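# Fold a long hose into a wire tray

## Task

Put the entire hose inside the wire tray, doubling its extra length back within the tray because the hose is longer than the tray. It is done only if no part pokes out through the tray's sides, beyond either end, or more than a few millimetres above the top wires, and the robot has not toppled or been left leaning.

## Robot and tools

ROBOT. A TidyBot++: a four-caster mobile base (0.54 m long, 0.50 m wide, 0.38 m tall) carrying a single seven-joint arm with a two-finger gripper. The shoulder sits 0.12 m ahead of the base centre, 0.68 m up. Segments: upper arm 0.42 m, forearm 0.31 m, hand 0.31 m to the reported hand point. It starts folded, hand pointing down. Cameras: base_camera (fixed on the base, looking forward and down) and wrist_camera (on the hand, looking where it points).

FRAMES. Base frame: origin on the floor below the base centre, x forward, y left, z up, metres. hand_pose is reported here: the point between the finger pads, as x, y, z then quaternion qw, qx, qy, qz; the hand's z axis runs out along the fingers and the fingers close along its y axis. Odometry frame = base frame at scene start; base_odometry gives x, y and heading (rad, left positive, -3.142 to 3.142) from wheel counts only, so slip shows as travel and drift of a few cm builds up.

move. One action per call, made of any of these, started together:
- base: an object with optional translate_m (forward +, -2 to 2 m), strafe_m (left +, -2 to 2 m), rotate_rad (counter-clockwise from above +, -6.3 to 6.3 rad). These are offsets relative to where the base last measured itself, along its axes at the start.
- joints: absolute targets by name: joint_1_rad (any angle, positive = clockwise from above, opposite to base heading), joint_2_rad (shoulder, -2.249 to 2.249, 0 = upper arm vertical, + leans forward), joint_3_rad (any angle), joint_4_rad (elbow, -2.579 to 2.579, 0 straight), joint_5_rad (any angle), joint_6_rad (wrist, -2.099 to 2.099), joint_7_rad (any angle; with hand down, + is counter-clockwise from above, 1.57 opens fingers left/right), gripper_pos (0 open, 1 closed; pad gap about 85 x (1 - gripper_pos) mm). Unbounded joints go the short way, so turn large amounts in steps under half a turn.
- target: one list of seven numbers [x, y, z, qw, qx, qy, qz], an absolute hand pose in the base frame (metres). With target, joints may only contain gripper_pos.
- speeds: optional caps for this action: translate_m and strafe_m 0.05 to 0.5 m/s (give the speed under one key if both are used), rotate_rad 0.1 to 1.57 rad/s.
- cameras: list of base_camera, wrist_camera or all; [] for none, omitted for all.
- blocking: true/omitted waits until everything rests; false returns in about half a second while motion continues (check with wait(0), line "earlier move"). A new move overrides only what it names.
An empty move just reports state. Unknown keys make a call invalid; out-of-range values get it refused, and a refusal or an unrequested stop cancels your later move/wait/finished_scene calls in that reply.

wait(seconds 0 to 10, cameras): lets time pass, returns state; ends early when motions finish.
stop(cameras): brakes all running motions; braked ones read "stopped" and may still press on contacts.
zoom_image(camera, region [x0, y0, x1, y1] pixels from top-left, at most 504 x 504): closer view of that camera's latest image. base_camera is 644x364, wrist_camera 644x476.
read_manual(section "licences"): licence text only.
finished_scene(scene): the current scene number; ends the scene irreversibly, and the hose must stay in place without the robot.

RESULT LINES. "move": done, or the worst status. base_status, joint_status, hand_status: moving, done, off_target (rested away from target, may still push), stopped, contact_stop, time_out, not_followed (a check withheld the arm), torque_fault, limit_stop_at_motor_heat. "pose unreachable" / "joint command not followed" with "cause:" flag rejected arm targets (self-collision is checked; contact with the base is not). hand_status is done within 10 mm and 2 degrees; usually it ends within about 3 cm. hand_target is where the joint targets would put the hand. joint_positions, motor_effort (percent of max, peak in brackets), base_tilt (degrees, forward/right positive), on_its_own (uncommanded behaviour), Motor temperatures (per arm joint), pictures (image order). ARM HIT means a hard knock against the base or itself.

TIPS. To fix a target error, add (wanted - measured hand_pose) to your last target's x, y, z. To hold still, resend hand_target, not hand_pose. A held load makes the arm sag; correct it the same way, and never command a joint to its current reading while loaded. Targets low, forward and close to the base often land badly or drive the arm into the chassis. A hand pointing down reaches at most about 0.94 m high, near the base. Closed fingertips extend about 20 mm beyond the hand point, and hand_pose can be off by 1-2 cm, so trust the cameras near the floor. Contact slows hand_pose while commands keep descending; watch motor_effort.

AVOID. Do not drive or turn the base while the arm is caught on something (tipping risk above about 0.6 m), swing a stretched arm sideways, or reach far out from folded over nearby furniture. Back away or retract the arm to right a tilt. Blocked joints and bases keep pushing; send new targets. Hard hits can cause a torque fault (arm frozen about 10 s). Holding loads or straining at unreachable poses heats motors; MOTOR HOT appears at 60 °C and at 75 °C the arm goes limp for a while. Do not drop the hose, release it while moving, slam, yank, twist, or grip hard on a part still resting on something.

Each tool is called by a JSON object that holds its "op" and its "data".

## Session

{"op": "move", "data": {"target": [0.40, 0.0, 0.63, 0, 0.65, 0.76, 0]}}

Scene clock: 2.43 s.
Motor temperatures (°C): [29 29 30 27 33 32 33]
move: off_target
base_odometry: x=+0.000 y=+0.000 heading=+0.000
base_tilt: forward=+0.2 right=-0.4
base_status: not commanded
joint_positions: joint_1_rad=+0.009 joint_2_rad=+0.009 joint_3_rad=+3.137 joint_4_rad=-2.091 joint_5_rad=-0.009 joint_6_rad=-0.970 joint_7_rad=+3.235 gripper_pos=+0.000
joint_status: not commanded
motor_effort: joint_1_rad=+0(0) joint_2_rad=-16(17) joint_3_rad=+1(2) joint_4_rad=+17(17) joint_5_rad=+0(0) joint_6_rad=+1(2) joint_7_rad=-1(1)
hand_pose: x=+0.4161 y=+0.0022 z=+0.6333 quat_wxyz=(+0.024, +0.676, +0.736, +0.027) (m; base frame)
hand_target: x=+0.4000 y=+0.0000 z=+0.6300 quat_wxyz=(+0.000, +0.650, +0.760, +0.000) (m; base frame)
hand_status: off_target (0.017 m and 5.8 deg from the pose sent, 0.148 m and 102.8 deg at the start)
pictures: base_camera, wrist_camera
camera_calibration:
wrist_camera: T_world_to_cam=[[0.994825, 0.0438976, 0.0916334, -0.471987], [0.0401142, -0.998281, 0.0427314, 0.0101059], [0.0933517, -0.0388344, -0.994876, 0.728622], [0, 0, 0, 1]] pos_world=[0.401121, 0.0591032, 0.767706]

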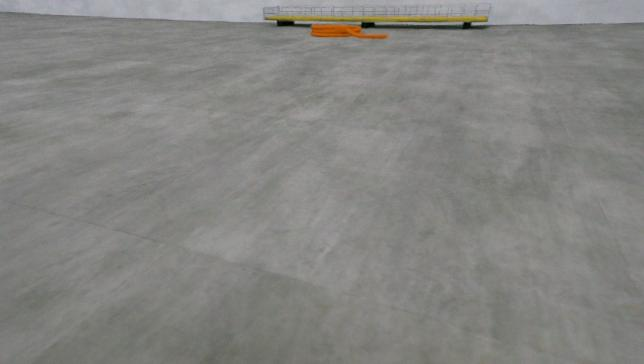

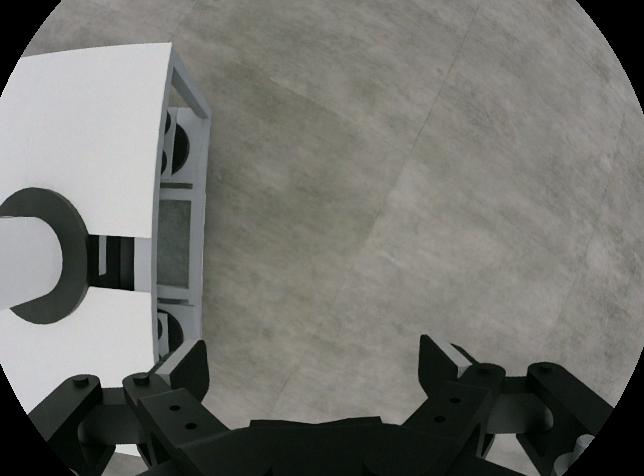

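{"op": "zoom_image", "data": {"camera": "base_camera", "region": [250, 0, 510, 60]}}

Scaled by 1.938.

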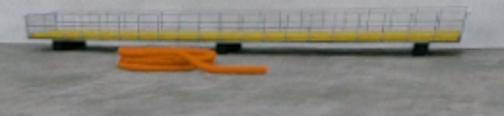

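{"op": "move", "data": {"base": {"translate_m": 2.0, "strafe_m": -0.2}}}

Scene clock: 10.30 s.
Motor temperatures (°C): [29 29 30 27 33 32 33]
move: done
base_odometry: x=+2.000 y=-0.200 heading=-0.001
base_tilt: forward=+0.2 right=-0.4
base_status: done
joint_positions: joint_1_rad=+0.010 joint_2_rad=+0.015 joint_3_rad=+3.136 joint_4_rad=-2.089 joint_5_rad=-0.009 joint_6_rad=-0.975 joint_7_rad=+3.238 gripper_pos=+0.000
joint_status: not commanded
motor_effort: joint_1_rad=+0(1) joint_2_rad=-16(19) joint_3_rad=+1(2) joint_4_rad=+16(18) joint_5_rad=+0(1) joint_6_rad=+0(1) joint_7_rad=-1(1)
hand_pose: x=+0.4155 y=+0.0024 z=+0.6320 quat_wxyz=(+0.021, +0.675, +0.737, +0.024) (m; base frame)
hand_target: x=+0.4000 y=+0.0000 z=+0.6300 quat_wxyz=(+0.000, +0.650, +0.760, +0.000) (m; base frame)
hand_status: not commanded
pictures: base_camera, wrist_camera
camera_calibration:
wrist_camera: T_world_to_cam=[[0.995411, 0.0474569, 0.0830966, -0.466183], [0.0440424, -0.998127, 0.0424532, 0.00892094], [0.0849557, -0.0385986, -0.995637, 0.731387], [0, 0, 0, 1]] pos_world=[0.401515, 0.0592584, 0.766556]

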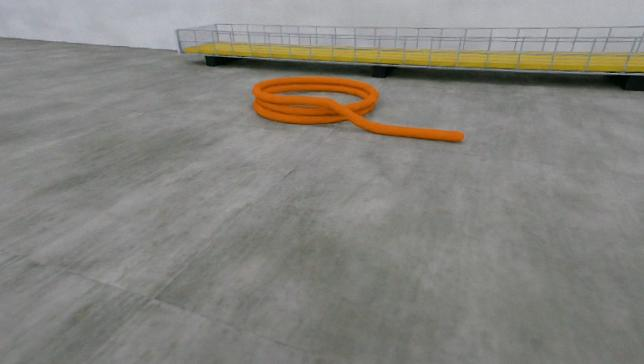

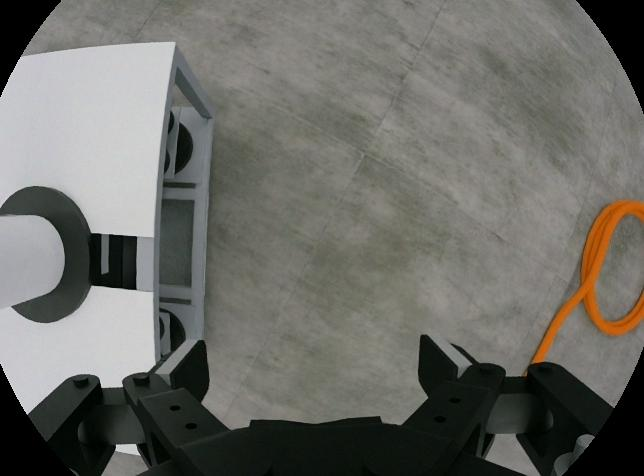

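{"op": "move", "data": {"base": {"translate_m": 0.58, "strafe_m": 0.28, "rotate_rad": -0.38}}}

Scene clock: 21.97 s.
Motor temperatures (°C): [29 29 30 27 33 32 33]
move: done
base_odometry: x=+2.580 y=+0.079 heading=-0.381
base_tilt: forward=+0.1 right=-0.4
base_status: done
joint_positions: joint_1_rad=+0.021 joint_2_rad=+0.018 joint_3_rad=+3.129 joint_4_rad=-2.087 joint_5_rad=-0.009 joint_6_rad=-0.977 joint_7_rad=+3.238 gripper_pos=+0.000
joint_status: not commanded
motor_effort: joint_1_rad=+0(2) joint_2_rad=-16(19) joint_3_rad=+1(3) joint_4_rad=+17(18) joint_5_rad=+0(1) joint_6_rad=+0(1) joint_7_rad=-1(1)
hand_pose: x=+0.4154 y=+0.0013 z=+0.6316 quat_wxyz=(+0.019, +0.677, +0.736, +0.023) (m; base frame)
hand_target: x=+0.4000 y=+0.0000 z=+0.6300 quat_wxyz=(+0.000, +0.650, +0.760, +0.000) (m; base frame)
hand_status: not commanded
pictures: base_camera, wrist_camera
camera_calibration:
wrist_camera: T_world_to_cam=[[0.995847, 0.0436294, 0.079907, -0.464155], [0.0403539, -0.998296, 0.0421576, 0.00949888], [0.0816101, -0.0387579, -0.99591, 0.732512], [0, 0, 0, 1]] pos_world=[0.402063, 0.0581241, 0.766205]

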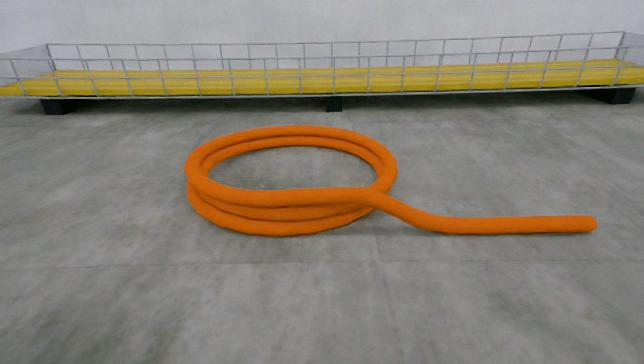

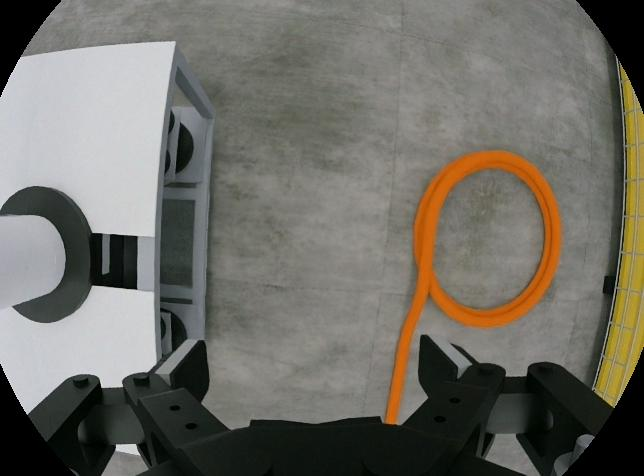

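{"op": "move", "data": {"base": {"translate_m": 0.2, "strafe_m": 0.1, "rotate_rad": -0.08}}}

Scene clock: 29.23 s.
Motor temperatures (°C): [29 29 30 27 33 32 33]
move: done
base_odometry: x=+2.803 y=+0.098 heading=-0.462
base_tilt: forward=+0.2 right=-0.4
base_status: done
joint_positions: joint_1_rad=+0.024 joint_2_rad=+0.021 joint_3_rad=+3.129 joint_4_rad=-2.086 joint_5_rad=-0.009 joint_6_rad=-0.978 joint_7_rad=+3.238 gripper_pos=+0.000
joint_status: not commanded
motor_effort: joint_1_rad=+0(3) joint_2_rad=-17(19) joint_3_rad=+1(2) joint_4_rad=+17(18) joint_5_rad=+0(1) joint_6_rad=+0(1) joint_7_rad=+0(1)
hand_pose: x=+0.4158 y=+0.0004 z=+0.6312 quat_wxyz=(+0.019, +0.678, +0.735, +0.022) (m; base frame)
hand_target: x=+0.4000 y=+0.0000 z=+0.6300 quat_wxyz=(+0.000, +0.650, +0.760, +0.000) (m; base frame)
hand_status: not commanded
pictures: base_camera, wrist_camera
camera_calibration:
wrist_camera: T_world_to_cam=[[0.996122, 0.0407307, 0.0779872, -0.463417], [0.0375349, -0.998412, 0.0420153, 0.00989855], [0.0795746, -0.0389251, -0.996069, 0.732975], [0, 0, 0, 1]] pos_world=[0.402922, 0.0572892, 0.765818]

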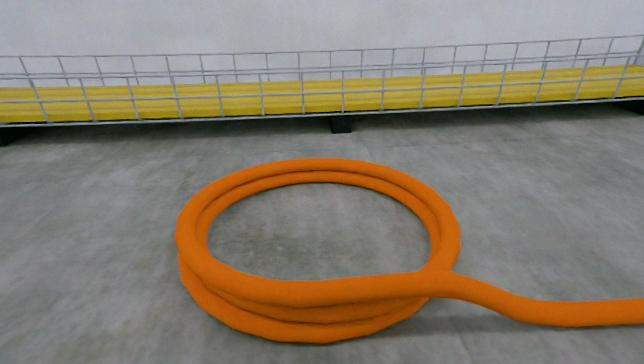

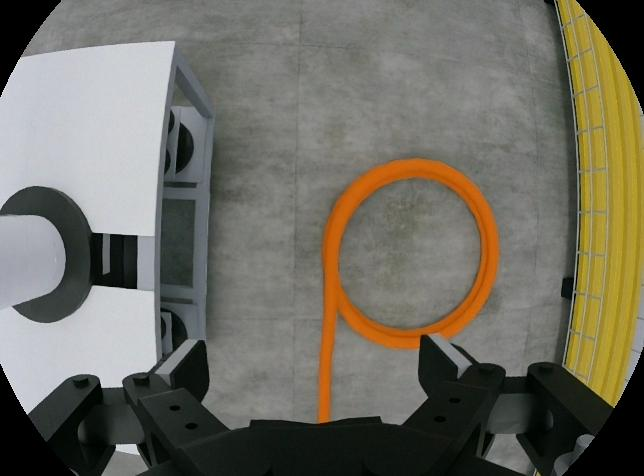

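{"op": "move", "data": {"target": [0.66, 0.157, 0.25, 0, 1, 0, 0], "cameras": ["wrist_camera"]}}

Scene clock: 33.53 s.
Motor temperatures (°C): [29 29 30 27 33 32 33]
move: off_target
base_odometry: x=+2.803 y=+0.098 heading=-0.462
base_tilt: forward=+0.2 right=-0.4
base_status: not commanded
joint_positions: joint_1_rad=-0.290 joint_2_rad=+1.222 joint_3_rad=+3.168 joint_4_rad=-1.372 joint_5_rad=-0.009 joint_6_rad=-0.629 joint_7_rad=+1.412 gripper_pos=+0.000
joint_status: not commanded
motor_effort: joint_1_rad=+0(1) joint_2_rad=-45(48) joint_3_rad=+1(2) joint_4_rad=+10(17) joint_5_rad=+0(1) joint_6_rad=-1(1) joint_7_rad=-1(1)
hand_pose: x=+0.6342 y=+0.1404 z=+0.2468 quat_wxyz=(+0.019, +0.998, +0.057, -0.037) (m; base frame)
hand_target: x=+0.6600 y=+0.1570 z=+0.2500 quat_wxyz=(+0.000, +1.000, +0.000, +0.000) (m; base frame)
hand_status: off_target (0.031 m and 8.1 deg from the pose sent, 0.479 m and 94.7 deg at the start)
pictures: wrist_camera
camera_calibration:
wrist_camera: T_world_to_cam=[[0.0766882, -0.995457, 0.0564243, 0.0772744], [-0.990118, -0.0693685, 0.121879, 0.659221], [-0.117412, -0.0652134, -0.99094, 0.46549], [0, 0, 0, 1]] pos_world=[0.701435, 0.153009, 0.376567]

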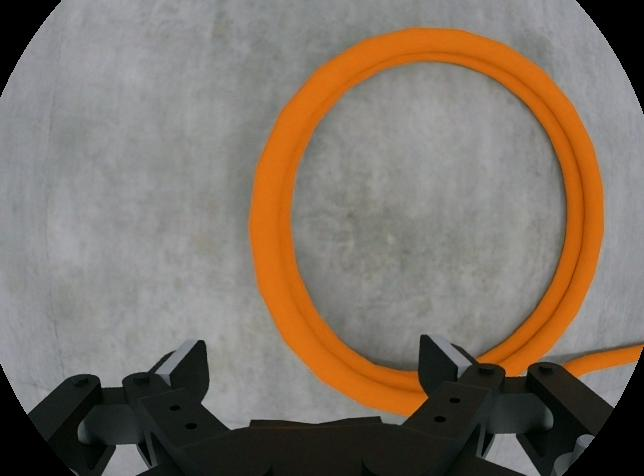

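{"op": "move", "data": {"target": [0.69, 0.188, 0.15, -0.02, 0.998, -0.05, 0.035], "cameras": ["wrist_camera"]}}

Scene clock: 36.47 s.
Motor temperatures (°C): [29 29 30 27 33 32 33]
move: off_target
base_odometry: x=+2.803 y=+0.098 heading=-0.462
base_tilt: forward=+0.2 right=-0.4
base_status: not commanded
joint_positions: joint_1_rad=-0.323 joint_2_rad=+1.464 joint_3_rad=+3.178 joint_4_rad=-1.174 joint_5_rad=-0.067 joint_6_rad=-0.514 joint_7_rad=+1.333 gripper_pos=+0.000
joint_status: not commanded
motor_effort: joint_1_rad=+0(1) joint_2_rad=-47(51) joint_3_rad=+2(2) joint_4_rad=+9(11) joint_5_rad=+1(1) joint_6_rad=+0(1) joint_7_rad=-1(1)
hand_pose: x=+0.6603 y=+0.1702 z=+0.1399 quat_wxyz=(+0.003, +1.000, +0.011, -0.004) (m; base frame)
hand_target: x=+0.6900 y=+0.1880 z=+0.1500 quat_wxyz=(-0.020, +0.998, -0.050, +0.035) (m; base frame)
hand_status: off_target (0.036 m and 8.7 deg from the pose sent, 0.121 m and 15.4 deg at the start)
pictures: wrist_camera
camera_calibration:
wrist_camera: T_world_to_cam=[[-0.017755, -0.999489, 0.0265843, 0.178162], [-0.998347, 0.0191758, 0.0541811, 0.700019], [-0.0546632, -0.0255783, -0.998177, 0.317428], [0, 0, 0, 1]] pos_world=[0.719377, 0.172767, 0.274185]

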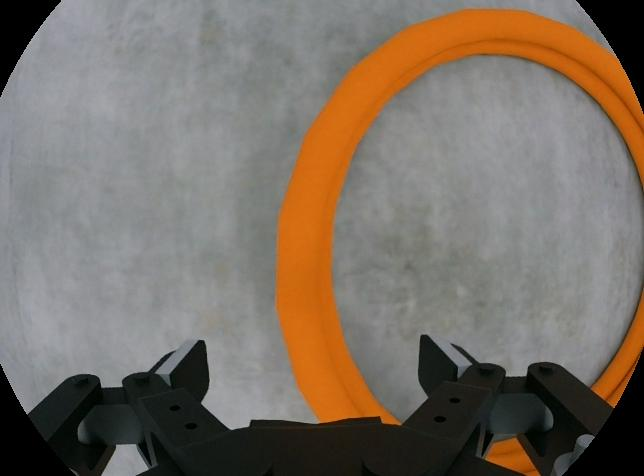

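{"op": "move", "data": {"target": [0.72, 0.196, 0.057, -0.02, 0.998, -0.05, 0.035], "cameras": ["wrist_camera"]}}

{"op": "move", "data": {"joints": {"gripper_pos": 0.88}, "cameras": ["wrist_camera", "base_camera"]}}

Scene clock: 39.90 s.
Motor temperatures (°C): [29 29 30 27 33 32 33]
move: off_target
base_odometry: x=+2.803 y=+0.098 heading=-0.462
base_tilt: forward=+0.2 right=-0.4
base_status: not commanded
joint_positions: joint_1_rad=-0.323 joint_2_rad=+1.731 joint_3_rad=+3.180 joint_4_rad=-0.774 joint_5_rad=-0.068 joint_6_rad=-0.523 joint_7_rad=+1.295 gripper_pos=+0.000
joint_status: not commanded
motor_effort: joint_1_rad=+0(0) joint_2_rad=-50(52) joint_3_rad=+1(2) joint_4_rad=+12(13) joint_5_rad=+0(1) joint_6_rad=+1(1) joint_7_rad=-1(1)
hand_pose: x=+0.7262 y=+0.1946 z=+0.0521 quat_wxyz=(-0.017, +0.998, -0.001, +0.055) (m; base frame)
hand_target: x=+0.7200 y=+0.1960 z=+0.0570 quat_wxyz=(-0.020, +0.998, -0.050, +0.035) (m; base frame)
hand_status: off_target (0.008 m and 6.1 deg from the pose sent, 0.105 m and 8.7 deg at the start)
pictures: wrist_camera
camera_calibration:
wrist_camera: T_world_to_cam=[[-0.0414925, -0.998988, -0.0173345, 0.225514], [-0.997252, 0.0424736, -0.0606954, 0.770721], [0.0613703, 0.0147685, -0.998006, 0.141871], [0, 0, 0, 1]] pos_world=[0.769253, 0.190456, 0.192276]

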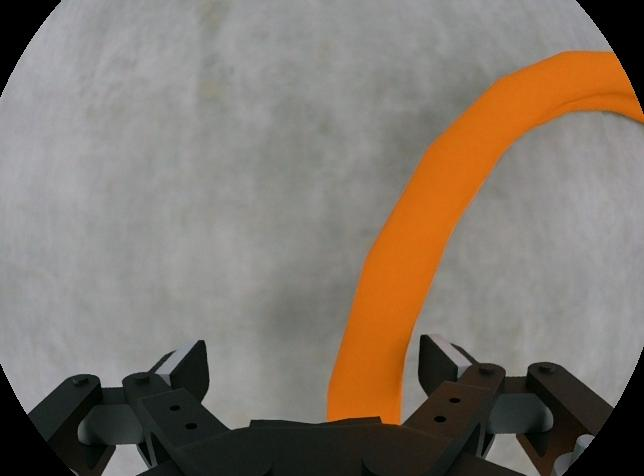

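Scene clock: 40.93 s.
Motor temperatures (°C): [29 29 30 27 33 32 33]
move: off_target
base_odometry: x=+2.803 y=+0.098 heading=-0.462
base_tilt: forward=+0.2 right=-0.4
base_status: not commanded
joint_positions: joint_1_rad=-0.317 joint_2_rad=+1.733 joint_3_rad=+3.198 joint_4_rad=-0.773 joint_5_rad=-0.068 joint_6_rad=-0.530 joint_7_rad=+1.291 gripper_pos=+0.721
joint_status: gripper_pos off_target (ended at +0.721, target +0.880)
motor_effort: joint_1_rad=-2(4) joint_2_rad=-49(52) joint_3_rad=+0(3) joint_4_rad=+12(13) joint_5_rad=+0(2) joint_6_rad=+1(2) joint_7_rad=+0(1)
hand_pose: x=+0.7274 y=+0.1817 z=+0.0508 quat_wxyz=(-0.007, +0.999, -0.003, +0.054) (m; base frame)
hand_target: x=+0.7200 y=+0.1960 z=+0.0570 quat_wxyz=(-0.020, +0.998, -0.050, +0.035) (m; base frame)
hand_status: not commanded
pictures: base_camera, wrist_camera
camera_calibration:
wrist_camera: T_world_to_cam=[[-0.0479077, -0.998851, 0.00130498, 0.216346], [-0.997077, 0.0477446, -0.0596561, 0.771273], [0.0595253, -0.00415916, -0.998218, 0.145548], [0, 0, 0, 1]] pos_world=[0.770719, 0.179878, 0.191017]

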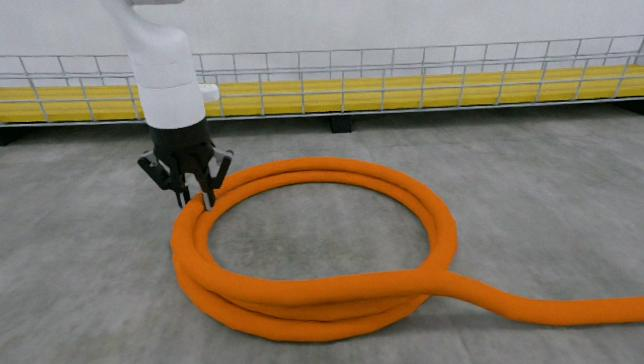

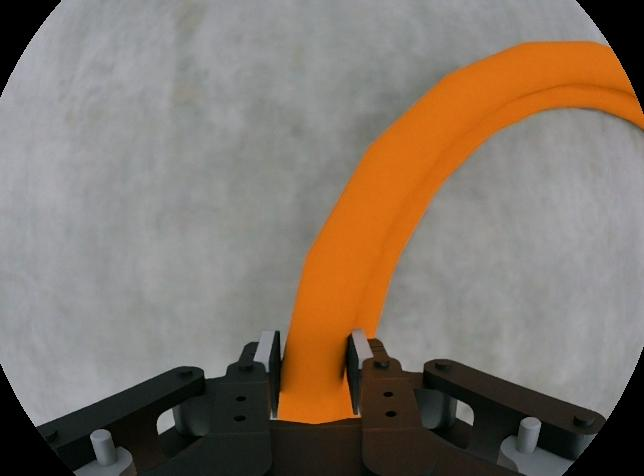

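{"op": "move", "data": {"joints": {"gripper_pos": 0}, "cameras": []}}

{"op": "move", "data": {"target": [0.715, 0.178, 0.034, -0.02, 0.998, -0.05, 0.035], "cameras": ["wrist_camera"]}}

{"op": "move", "data": {"joints": {"gripper_pos": 0.8}, "cameras": ["wrist_camera", "base_camera"]}}

Scene clock: 43.17 s.
Motor temperatures (°C): [29 29 30 27 33 32 33]
move: done
base_odometry: x=+2.803 y=+0.098 heading=-0.462
base_tilt: forward=+0.2 right=-0.4
base_status: not commanded
joint_positions: joint_1_rad=-0.318 joint_2_rad=+1.733 joint_3_rad=+3.198 joint_4_rad=-0.772 joint_5_rad=-0.068 joint_6_rad=-0.530 joint_7_rad=+1.291 gripper_pos=+0.000
joint_status: all done
motor_effort: joint_1_rad=+0(2) joint_2_rad=-49(51) joint_3_rad=+1(2) joint_4_rad=+12(13) joint_5_rad=+1(1) joint_6_rad=+1(2) joint_7_rad=-1(1)
hand_pose: x=+0.7278 y=+0.1820 z=+0.0510 quat_wxyz=(-0.007, +0.999, -0.003, +0.054) (m; base frame)
hand_target: x=+0.7200 y=+0.1960 z=+0.0570 quat_wxyz=(-0.020, +0.998, -0.050, +0.035) (m; base frame)
hand_status: not commanded
pictures: none
No camera images: "cameras" was empty.

Scene clock: 44.03 s.
Motor temperatures (°C): [29 29 30 27 33 32 33]
move: off_target
base_odometry: x=+2.803 y=+0.098 heading=-0.462
base_tilt: forward=+0.2 right=-0.4
base_status: not commanded
joint_positions: joint_1_rad=-0.308 joint_2_rad=+1.772 joint_3_rad=+3.198 joint_4_rad=-0.752 joint_5_rad=-0.068 joint_6_rad=-0.530 joint_7_rad=+1.291 gripper_pos=+0.000
joint_status: not commanded
motor_effort: joint_1_rad=+0(1) joint_2_rad=-49(50) joint_3_rad=+1(2) joint_4_rad=+12(13) joint_5_rad=+0(1) joint_6_rad=+1(1) joint_7_rad=+0(1)
hand_pose: x=+0.7169 y=+0.1727 z=+0.0313 quat_wxyz=(-0.004, +0.999, -0.007, +0.045) (m; base frame)
hand_target: x=+0.7150 y=+0.1780 z=+0.0340 quat_wxyz=(-0.020, +0.998, -0.050, +0.035) (m; base frame)
hand_status: off_target (0.006 m and 5.3 deg from the pose sent, 0.022 m and 6.0 deg at the start)
pictures: wrist_camera
camera_calibration:
wrist_camera: T_world_to_cam=[[-0.0557381, -0.998419, 0.00725701, 0.212218], [-0.997519, 0.0553718, -0.0434772, 0.758529], [0.0430066, -0.00966234, -0.999028, 0.139425], [0, 0, 0, 1]] pos_world=[0.762479, 0.171228, 0.170728]

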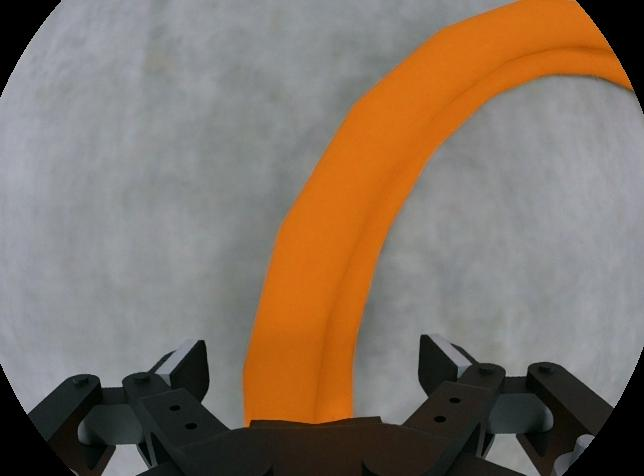

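Scene clock: 45.03 s.
Motor temperatures (°C): [29 29 30 27 33 32 33]
move: off_target
base_odometry: x=+2.803 y=+0.098 heading=-0.462
base_tilt: forward=+0.2 right=-0.4
base_status: not commanded
joint_positions: joint_1_rad=-0.306 joint_2_rad=+1.772 joint_3_rad=+3.198 joint_4_rad=-0.752 joint_5_rad=-0.068 joint_6_rad=-0.530 joint_7_rad=+1.291 gripper_pos=+0.735
joint_status: gripper_pos off_target (ended at +0.735, target +0.800)
motor_effort: joint_1_rad=+0(3) joint_2_rad=-48(50) joint_3_rad=+1(4) joint_4_rad=+12(13) joint_5_rad=+1(1) joint_6_rad=+1(1) joint_7_rad=+0(1)
hand_pose: x=+0.7170 y=+0.1716 z=+0.0310 quat_wxyz=(-0.004, +0.999, -0.008, +0.045) (m; base frame)
hand_target: x=+0.7150 y=+0.1780 z=+0.0340 quat_wxyz=(-0.020, +0.998, -0.050, +0.035) (m; base frame)
hand_status: not commanded
pictures: base_camera, wrist_camera
camera_calibration:
wrist_camera: T_world_to_cam=[[-0.0577792, -0.998304, 0.00713784, 0.212522], [-0.997415, 0.0574187, -0.0432112, 0.758299], [0.0427281, -0.00961609, -0.99904, 0.139301], [0, 0, 0, 1]] pos_world=[0.762666, 0.16996, 0.170417]

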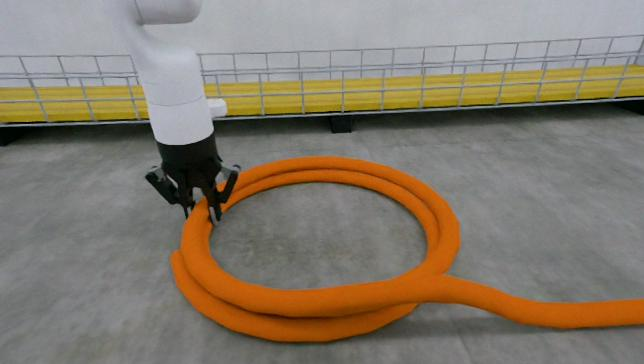

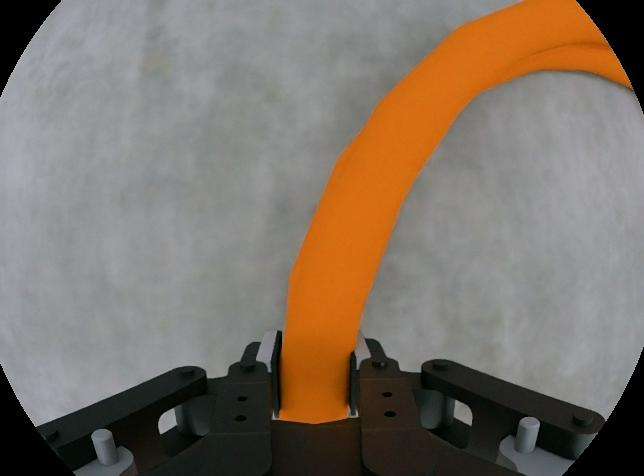

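{"op": "move", "data": {"target": [0.66, 0.178, 0.30, 0, 1, 0, 0]}}

Scene clock: 47.70 s.
Motor temperatures (°C): [29 29 30 27 33 32 33]
move: off_target
base_odometry: x=+2.803 y=+0.098 heading=-0.462
base_tilt: forward=+0.2 right=-0.4
base_status: not commanded
joint_positions: joint_1_rad=-0.325 joint_2_rad=+1.193 joint_3_rad=+3.198 joint_4_rad=-1.359 joint_5_rad=-0.068 joint_6_rad=-0.582 joint_7_rad=+1.291 gripper_pos=+0.737
joint_status: not commanded
motor_effort: joint_1_rad=+0(1) joint_2_rad=-49(56) joint_3_rad=+2(3) joint_4_rad=+11(13) joint_5_rad=+0(2) joint_6_rad=-1(1) joint_7_rad=-1(1)
hand_pose: x=+0.6644 y=+0.1619 z=+0.2642 quat_wxyz=(+0.006, +1.000, -0.016, +0.006) (m; base frame)
hand_target: x=+0.6600 y=+0.1780 z=+0.3000 quat_wxyz=(+0.000, +1.000, +0.000, +0.000) (m; base frame)
hand_status: off_target (0.040 m and 2.1 deg from the pose sent, 0.275 m and 5.3 deg at the start)
pictures: base_camera, wrist_camera
camera_calibration:
wrist_camera: T_world_to_cam=[[-0.0720177, -0.996916, 0.0311803, 0.201031], [-0.996771, 0.0730499, 0.0333359, 0.693234], [-0.0355108, -0.0286789, -0.998958, 0.4295], [0, 0, 0, 1]] pos_world=[0.720725, 0.162087, 0.399675]

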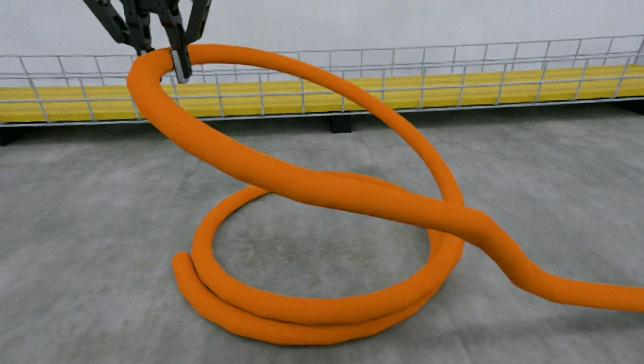

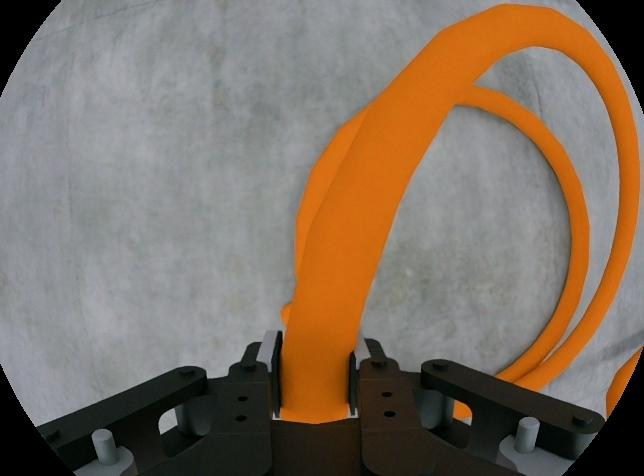

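{"op": "move", "data": {"target": [0.64, 0.05, 0.40, 0, 1, 0, 0], "base": {"strafe_m": 0.5}, "speeds": {"strafe_m": 0.2}}}

Scene clock: 53.87 s.
Motor temperatures (°C): [29 29 30 27 33 32 33]
move: off_target
base_odometry: x=+3.026 y=+0.545 heading=-0.462
base_tilt: forward=+0.2 right=-0.4
base_status: done
joint_positions: joint_1_rad=-0.106 joint_2_rad=+0.928 joint_3_rad=+3.172 joint_4_rad=-1.569 joint_5_rad=-0.068 joint_6_rad=-0.632 joint_7_rad=+1.438 gripper_pos=+0.737
joint_status: not commanded
motor_effort: joint_1_rad=-1(4) joint_2_rad=-46(52) joint_3_rad=+1(3) joint_4_rad=+13(14) joint_5_rad=+1(1) joint_6_rad=+0(1) joint_7_rad=-1(2)
hand_pose: x=+0.6468 y=+0.0530 z=+0.3714 quat_wxyz=(-0.009, +0.999, -0.049, +0.006) (m; base frame)
hand_target: x=+0.6400 y=+0.0500 z=+0.4000 quat_wxyz=(+0.000, +1.000, +0.000, +0.000) (m; base frame)
hand_status: off_target (0.030 m and 5.8 deg from the pose sent, 0.178 m and 2.1 deg at the start)
pictures: base_camera, wrist_camera
camera_calibration:
wrist_camera: T_world_to_cam=[[-0.13814, -0.990411, 0.00199049, 0.141191], [-0.989738, 0.13812, 0.03664, 0.670829], [-0.0365635, 0.0030914, -0.999327, 0.53198], [0, 0, 0, 1]] pos_world=[0.7029, 0.0455377, 0.506762]

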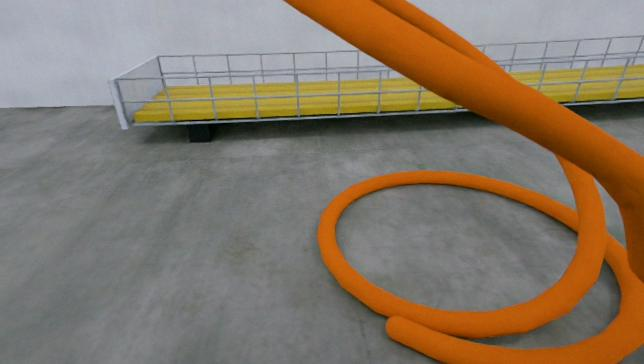

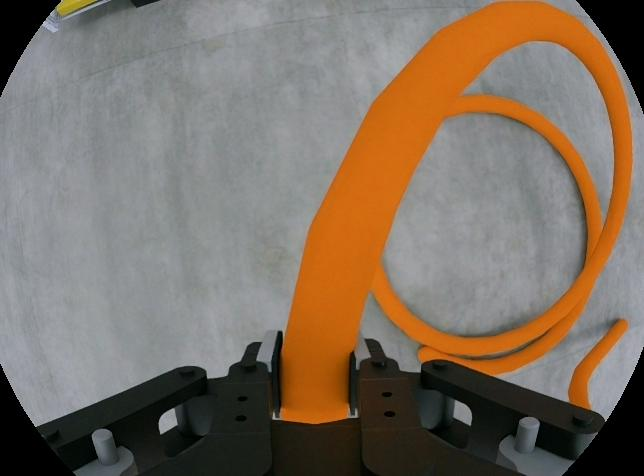

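{"op": "move", "data": {"target": [0.64, -0.06, 0.42, 0, 1, 0, 0], "base": {"strafe_m": 0.28}, "speeds": {"strafe_m": 0.2}}}

{"op": "move", "data": {"base": {"translate_m": 0.36}, "speeds": {"translate_m": 0.25}}}

Scene clock: 58.40 s.
Motor temperatures (°C): [29 29 30 27 33 32 33]
move: off_target
base_odometry: x=+3.152 y=+0.796 heading=-0.462
base_tilt: forward=+0.2 right=-0.3
base_status: done
joint_positions: joint_1_rad=+0.113 joint_2_rad=+0.910 joint_3_rad=+3.156 joint_4_rad=-1.569 joint_5_rad=-0.068 joint_6_rad=-0.678 joint_7_rad=+1.632 gripper_pos=+0.737
joint_status: not commanded
motor_effort: joint_1_rad=-1(4) joint_2_rad=-46(49) joint_3_rad=+0(3) joint_4_rad=+14(14) joint_5_rad=+1(1) joint_6_rad=+0(1) joint_7_rad=+0(2)
hand_pose: x=+0.6375 y=-0.0528 z=+0.3807 quat_wxyz=(-0.016, +0.998, -0.057, -0.006) (m; base frame)
hand_target: x=+0.6400 y=-0.0600 z=+0.4200 quat_wxyz=(+0.000, +1.000, +0.000, +0.000) (m; base frame)
hand_status: off_target (0.040 m and 6.8 deg from the pose sent, 0.123 m and 5.8 deg at the start)
pictures: base_camera, wrist_camera
camera_calibration:
wrist_camera: T_world_to_cam=[[-0.152995, -0.98818, -0.00963237, 0.0490918], [-0.986382, 0.152107, 0.0625591, 0.66462], [-0.0603545, 0.0190724, -0.997995, 0.556742], [0, 0, 0, 1]] pos_world=[0.696682, -0.0632, 0.51452]

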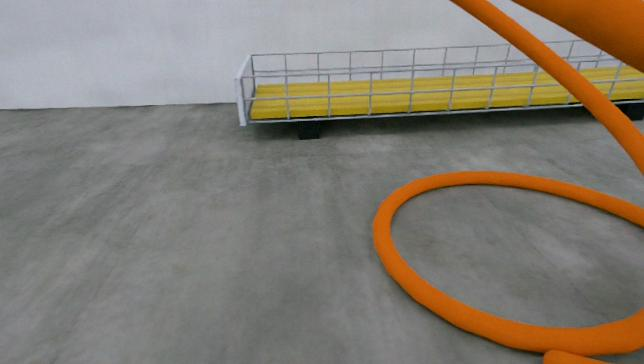

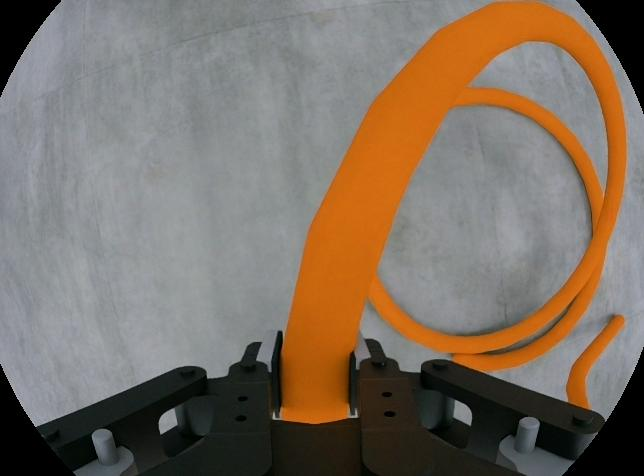

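Scene clock: 60.67 s.
Motor temperatures (°C): [29 30 30 27 33 32 33]
move: done
base_odometry: x=+3.474 y=+0.636 heading=-0.461
base_tilt: forward=+0.2 right=-0.3
base_status: done
joint_positions: joint_1_rad=+0.114 joint_2_rad=+0.909 joint_3_rad=+3.156 joint_4_rad=-1.571 joint_5_rad=-0.068 joint_6_rad=-0.687 joint_7_rad=+1.633 gripper_pos=+0.737
joint_status: not commanded
motor_effort: joint_1_rad=-1(2) joint_2_rad=-46(49) joint_3_rad=+0(2) joint_4_rad=+14(15) joint_5_rad=+1(2) joint_6_rad=+1(1) joint_7_rad=+0(1)
hand_pose: x=+0.6343 y=-0.0523 z=+0.3814 quat_wxyz=(-0.016, +0.998, -0.057, -0.011) (m; base frame)
hand_target: x=+0.6400 y=-0.0600 z=+0.4200 quat_wxyz=(+0.000, +1.000, +0.000, +0.000) (m; base frame)
hand_status: not commanded
pictures: base_camera, wrist_camera
camera_calibration:
wrist_camera: T_world_to_cam=[[-0.15289, -0.988194, -0.0098551, 0.0491042], [-0.985819, 0.151809, 0.0715146, 0.657564], [-0.0691742, 0.0206492, -0.997391, 0.562655], [0, 0, 0, 1]] pos_world=[0.694668, -0.0629179, 0.514646]

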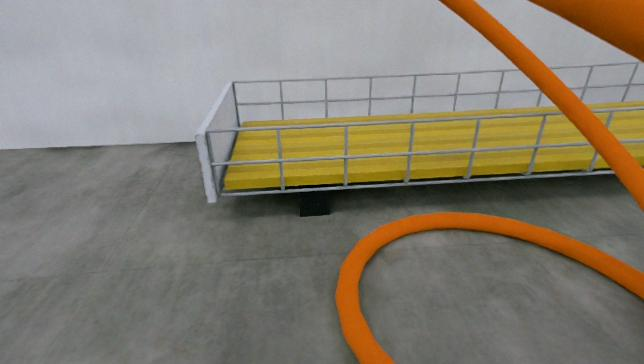

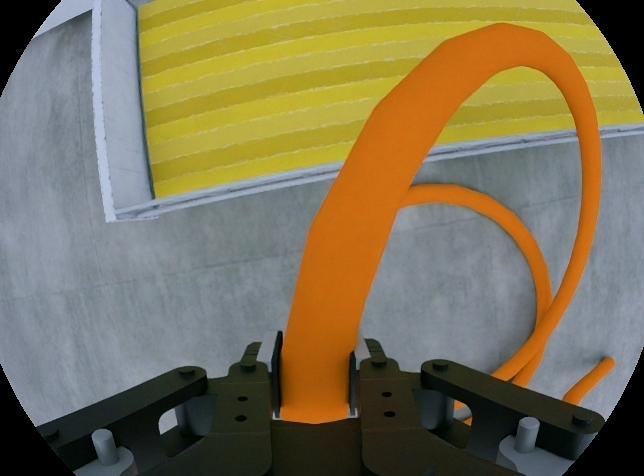

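{"op": "move", "data": {"base": {"translate_m": 0.1}, "target": [0.72, -0.07, 0.42, 0, 0.906, 0.423, 0], "speeds": {"translate_m": 0.2}}}

Scene clock: 64.47 s.
Motor temperatures (°C): [29 30 30 27 33 32 33]
move: off_target
base_odometry: x=+3.564 y=+0.591 heading=-0.461
base_tilt: forward=+0.2 right=-0.3
base_status: done
joint_positions: joint_1_rad=+0.184 joint_2_rad=+1.023 joint_3_rad=+3.007 joint_4_rad=-1.245 joint_5_rad=+0.069 joint_6_rad=-0.912 joint_7_rad=+2.382 gripper_pos=+0.737
joint_status: not commanded
motor_effort: joint_1_rad=-2(3) joint_2_rad=-53(53) joint_3_rad=-3(4) joint_4_rad=+19(19) joint_5_rad=+1(2) joint_6_rad=+3(3) joint_7_rad=+2(2)
hand_pose: x=+0.7065 y=-0.0493 z=+0.3925 quat_wxyz=(-0.034, +0.931, +0.363, +0.000) (m; base frame)
hand_target: x=+0.7200 y=-0.0700 z=+0.4200 quat_wxyz=(+0.000, +0.906, +0.423, +0.000) (m; base frame)
hand_status: off_target (0.037 m and 8.4 deg from the pose sent, 0.096 m and 56.6 deg at the start)
pictures: base_camera, wrist_camera
camera_calibration:
wrist_camera: T_world_to_cam=[[0.646407, -0.761707, -0.0442829, -0.476763], [-0.761496, -0.647685, 0.0250609, 0.547864], [-0.0477705, 0.0175217, -0.998705, 0.563944], [0, 0, 0, 1]] pos_world=[0.752319, -0.0181922, 0.528371]

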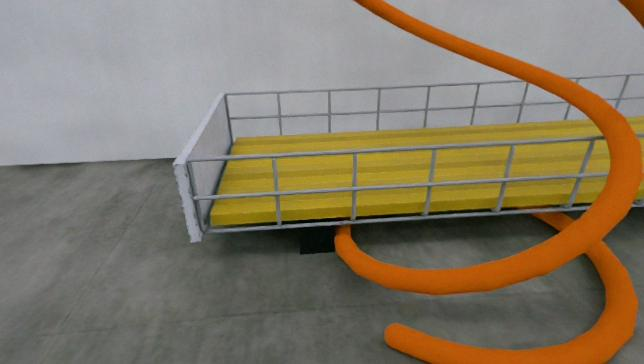

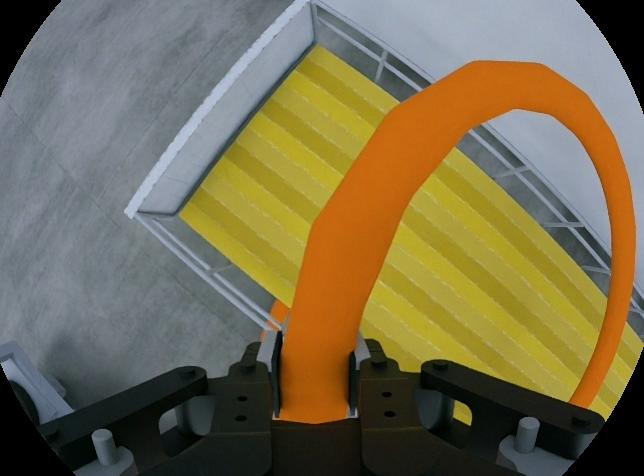

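{"op": "move", "data": {"target": [0.72, -0.17, 0.33, 0, 0.843, 0.537, 0]}}

Scene clock: 67.37 s.
Motor temperatures (°C): [29 30 30 27 33 32 33]
move: off_target
base_odometry: x=+3.564 y=+0.591 heading=-0.461
base_tilt: forward=+0.2 right=-0.4
base_status: not commanded
joint_positions: joint_1_rad=+0.368 joint_2_rad=+1.226 joint_3_rad=+2.945 joint_4_rad=-1.144 joint_5_rad=+0.157 joint_6_rad=-0.912 joint_7_rad=+2.753 gripper_pos=+0.737
joint_status: not commanded
motor_effort: joint_1_rad=+0(3) joint_2_rad=-53(57) joint_3_rad=-2(5) joint_4_rad=+17(19) joint_5_rad=+2(3) joint_6_rad=+2(4) joint_7_rad=+1(3)
hand_pose: x=+0.6785 y=-0.1378 z=+0.2980 quat_wxyz=(-0.067, +0.876, +0.477, -0.023) (m; base frame)
hand_target: x=+0.7200 y=-0.1700 z=+0.3300 quat_wxyz=(+0.000, +0.843, +0.537, +0.000) (m; base frame)
hand_status: off_target (0.062 m and 11.2 deg from the pose sent, 0.137 m and 22.7 deg at the start)
pictures: base_camera, wrist_camera
camera_calibration:
wrist_camera: T_world_to_cam=[[0.812751, -0.570314, -0.11907, -0.594535], [-0.571312, -0.820222, 0.0289735, 0.317637], [-0.114188, 0.0444778, -0.992463, 0.516661], [0, 0, 0, 1]] pos_world=[0.723675, -0.101519, 0.432772]

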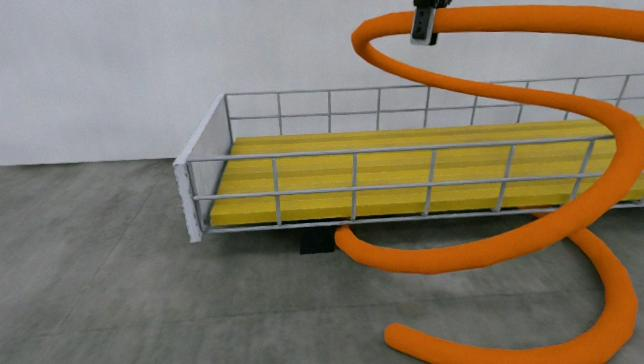

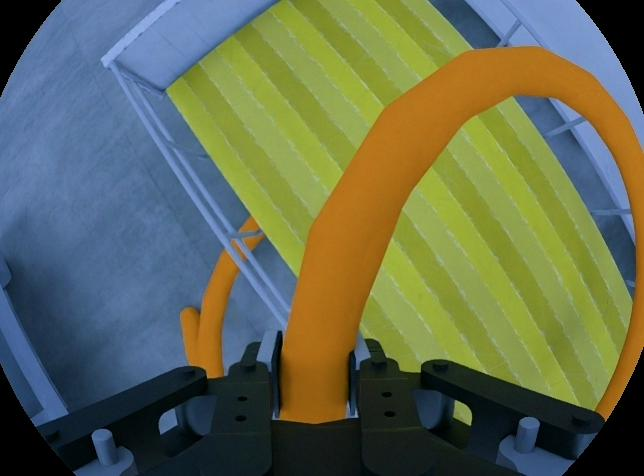

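{"op": "move", "data": {"target": [0.735, -0.19, 0.21, 0.03, 0.81, 0.58, 0.01], "cameras": ["wrist_camera"]}}

{"op": "move", "data": {"target": [0.735, -0.19, 0.15, 0.03, 0.81, 0.58, 0.01]}}

Scene clock: 70.63 s.
Motor temperatures (°C): [29 30 30 27 33 32 33]
move: off_target
base_odometry: x=+3.564 y=+0.591 heading=-0.461
base_tilt: forward=+0.2 right=-0.3
base_status: not commanded
joint_positions: joint_1_rad=+0.377 joint_2_rad=+1.459 joint_3_rad=+2.935 joint_4_rad=-1.030 joint_5_rad=+0.254 joint_6_rad=-0.784 joint_7_rad=+2.824 gripper_pos=+0.737
joint_status: not commanded
motor_effort: joint_1_rad=-1(4) joint_2_rad=-54(58) joint_3_rad=-4(4) joint_4_rad=+15(18) joint_5_rad=+2(5) joint_6_rad=+3(5) joint_7_rad=+3(4)
hand_pose: x=+0.6760 y=-0.1523 z=+0.1782 quat_wxyz=(-0.051, +0.850, +0.523, -0.024) (m; base frame)
hand_target: x=+0.7350 y=-0.1900 z=+0.2100 quat_wxyz=(+0.030, +0.813, +0.582, +0.010) (m; base frame)
hand_status: off_target (0.077 m and 12.9 deg from the pose sent, 0.117 m and 18.3 deg at the start)
pictures: wrist_camera
camera_calibration:
wrist_camera: T_world_to_cam=[[0.870472, -0.483602, -0.0916865, -0.645655], [-0.482167, -0.875224, 0.0386947, 0.237372], [-0.0989591, 0.0105255, -0.995036, 0.383143], [0, 0, 0, 1]] pos_world=[0.714393, -0.108519, 0.312859]

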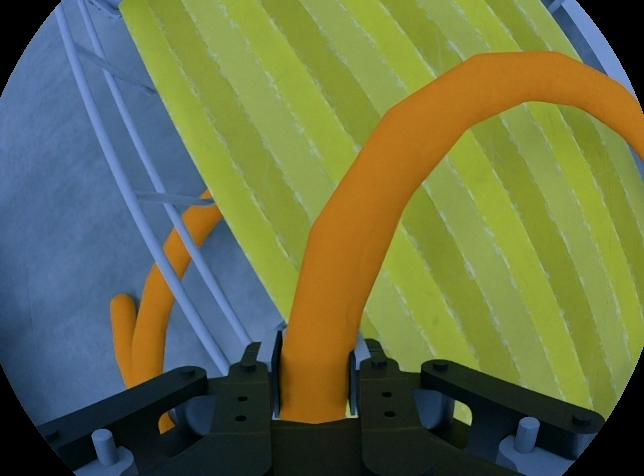

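Scene clock: 71.63 s.
Motor temperatures (°C): [29 30 30 27 33 32 33]
move: off_target
base_odometry: x=+3.564 y=+0.591 heading=-0.461
base_tilt: forward=+0.2 right=-0.4
base_status: not commanded
joint_positions: joint_1_rad=+0.374 joint_2_rad=+1.540 joint_3_rad=+2.935 joint_4_rad=-0.931 joint_5_rad=+0.255 joint_6_rad=-0.778 joint_7_rad=+2.842 gripper_pos=+0.737
joint_status: not commanded
motor_effort: joint_1_rad=+1(1) joint_2_rad=-49(54) joint_3_rad=-2(4) joint_4_rad=+16(17) joint_5_rad=+2(3) joint_6_rad=+6(6) joint_7_rad=+2(3)
hand_pose: x=+0.6891 y=-0.1580 z=+0.1468 quat_wxyz=(-0.043, +0.850, +0.524, -0.016) (m; base frame)
hand_target: x=+0.7350 y=-0.1900 z=+0.1500 quat_wxyz=(+0.030, +0.813, +0.582, +0.010) (m; base frame)
hand_status: off_target (0.056 m and 11.9 deg from the pose sent, 0.076 m and 12.9 deg at the start)
pictures: base_camera, wrist_camera
camera_calibration:
wrist_camera: T_world_to_cam=[[0.872641, -0.48329, -0.0702007, -0.667371], [-0.48227, -0.87544, 0.0319495, 0.240948], [-0.0768974, 0.00597528, -0.997021, 0.337678], [0, 0, 0, 1]] pos_world=[0.724544, -0.113616, 0.282124]

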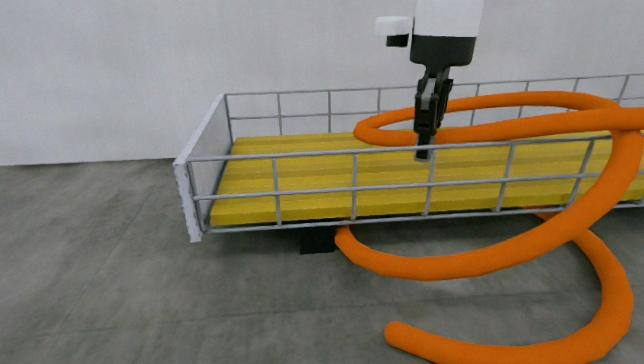

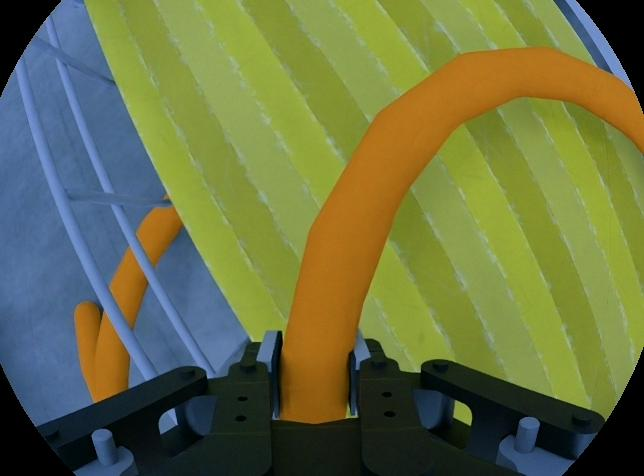

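{"op": "move", "data": {"target": [0.735, -0.19, 0.128, 0.03, 0.81, 0.58, 0.01], "cameras": []}}

{"op": "move", "data": {"joints": {"gripper_pos": 0}, "cameras": []}}

{"op": "move", "data": {"target": [0.735, -0.19, 0.33, 0.03, 0.81, 0.58, 0.01]}}

Scene clock: 74.10 s.
Motor temperatures (°C): [29 30 30 27 33 32 33]
move: off_target
base_odometry: x=+3.564 y=+0.591 heading=-0.461
base_tilt: forward=+0.2 right=-0.3
base_status: not commanded
joint_positions: joint_1_rad=+0.370 joint_2_rad=+1.587 joint_3_rad=+2.938 joint_4_rad=-0.876 joint_5_rad=+0.255 joint_6_rad=-0.769 joint_7_rad=+2.856 gripper_pos=+0.737
joint_status: not commanded
motor_effort: joint_1_rad=+0(1) joint_2_rad=-48(50) joint_3_rad=-3(4) joint_4_rad=+15(17) joint_5_rad=+1(2) joint_6_rad=+6(7) joint_7_rad=+1(2)
hand_pose: x=+0.6954 y=-0.1610 z=+0.1277 quat_wxyz=(-0.037, +0.849, +0.527, -0.011) (m; base frame)
hand_target: x=+0.7350 y=-0.1900 z=+0.1280 quat_wxyz=(+0.030, +0.813, +0.582, +0.010) (m; base frame)
hand_status: off_target (0.049 m and 11.0 deg from the pose sent, 0.059 m and 11.9 deg at the start)
pictures: none
No camera images: "cameras" was empty.

Scene clock: 75.10 s.
Motor temperatures (°C): [29 30 30 27 33 32 33]
move: done
base_odometry: x=+3.564 y=+0.591 heading=-0.461
base_tilt: forward=+0.2 right=-0.3
base_status: not commanded
joint_positions: joint_1_rad=+0.370 joint_2_rad=+1.592 joint_3_rad=+2.938 joint_4_rad=-0.860 joint_5_rad=+0.255 joint_6_rad=-0.735 joint_7_rad=+2.866 gripper_pos=+0.000
joint_status: all done
motor_effort: joint_1_rad=+1(1) joint_2_rad=-50(50) joint_3_rad=-2(3) joint_4_rad=+13(16) joint_5_rad=+1(1) joint_6_rad=+1(6) joint_7_rad=+0(1)
hand_pose: x=+0.7114 y=-0.1655 z=+0.1271 quat_wxyz=(-0.021, +0.848, +0.530, +0.005) (m; base frame)
hand_target: x=+0.7350 y=-0.1900 z=+0.1280 quat_wxyz=(+0.030, +0.813, +0.582, +0.010) (m; base frame)
hand_status: not commanded
pictures: none
No camera images: "cameras" was empty.

Scene clock: 76.93 s.
Motor temperatures (°C): [29 30 30 27 33 32 33]
move: off_target
base_odometry: x=+3.564 y=+0.591 heading=-0.461
base_tilt: forward=+0.2 right=-0.3
base_status: not commanded
joint_positions: joint_1_rad=+0.374 joint_2_rad=+1.210 joint_3_rad=+2.937 joint_4_rad=-1.092 joint_5_rad=+0.255 joint_6_rad=-0.761 joint_7_rad=+2.866 gripper_pos=+0.000
joint_status: not commanded
motor_effort: joint_1_rad=+0(1) joint_2_rad=-49(57) joint_3_rad=-3(4) joint_4_rad=+14(15) joint_5_rad=+0(1) joint_6_rad=+1(2) joint_7_rad=+0(1)
hand_pose: x=+0.7527 y=-0.1795 z=+0.3186 quat_wxyz=(+0.034, +0.835, +0.548, +0.038) (m; base frame)
hand_target: x=+0.7350 y=-0.1900 z=+0.3300 quat_wxyz=(+0.030, +0.813, +0.582, +0.010) (m; base frame)
hand_status: off_target (0.024 m and 5.6 deg from the pose sent, 0.206 m and 9.3 deg at the start)
pictures: base_camera, wrist_camera
camera_calibration:
wrist_camera: T_world_to_cam=[[0.893994, -0.432377, 0.11758, -0.787956], [-0.437178, -0.899208, 0.0173375, 0.213755], [0.0982325, -0.0669031, -0.992912, 0.367759], [0, 0, 0, 1]] pos_world=[0.761751, -0.12388, 0.454094]

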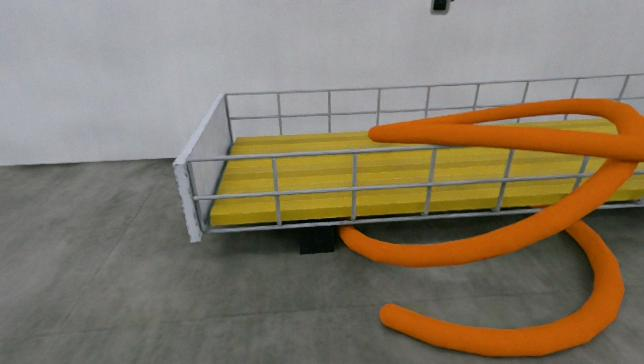

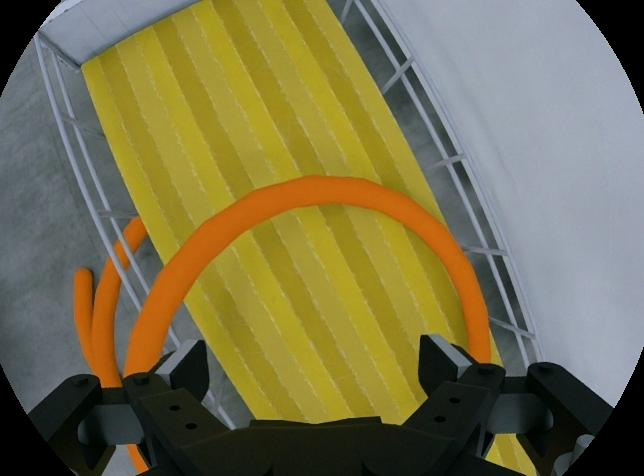

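{"op": "move", "data": {"target": [0.45, -0.25, 0.60, 0, 0.65, 0.76, 0]}}

Scene clock: 79.93 s.
Motor temperatures (°C): [29 30 30 27 33 32 33]
move: off_target
base_odometry: x=+3.564 y=+0.591 heading=-0.461
base_tilt: forward=+0.2 right=-0.4
base_status: not commanded
joint_positions: joint_1_rad=+0.807 joint_2_rad=+0.410 joint_3_rad=+2.924 joint_4_rad=-1.746 joint_5_rad=+0.179 joint_6_rad=-0.961 joint_7_rad=+3.785 gripper_pos=+0.000
joint_status: not commanded
motor_effort: joint_1_rad=+0(2) joint_2_rad=-30(53) joint_3_rad=+0(3) joint_4_rad=+15(16) joint_5_rad=+1(1) joint_6_rad=+0(1) joint_7_rad=-1(1)
hand_pose: x=+0.4583 y=-0.2793 z=+0.5875 quat_wxyz=(+0.023, +0.658, +0.753, -0.028) (m; base frame)
hand_target: x=+0.4500 y=-0.2500 z=+0.6000 quat_wxyz=(+0.000, +0.650, +0.760, +0.000) (m; base frame)
hand_status: off_target (0.033 m and 4.3 deg from the pose sent, 0.419 m and 32.8 deg at the start)
pictures: base_camera, wrist_camera
camera_calibration:
wrist_camera: T_world_to_cam=[[0.995327, 0.0958116, 0.0119839, -0.436388], [0.0937313, -0.988529, 0.118426, -0.337048], [0.0231931, -0.11675, -0.992891, 0.677422], [0, 0, 0, 1]] pos_world=[0.450229, -0.212282, 0.717751]

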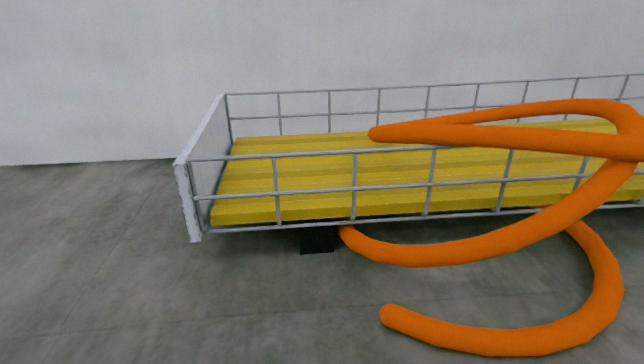

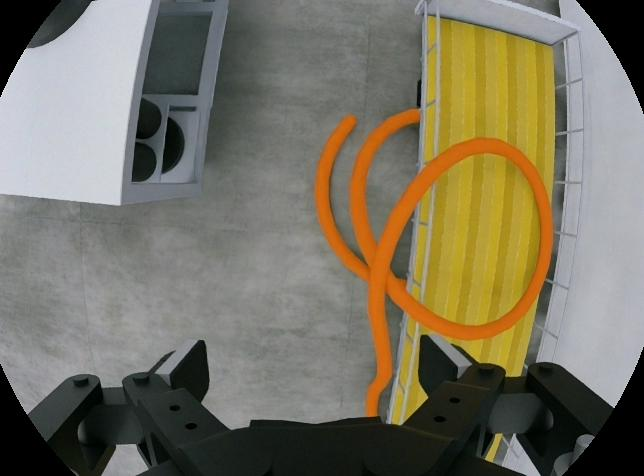

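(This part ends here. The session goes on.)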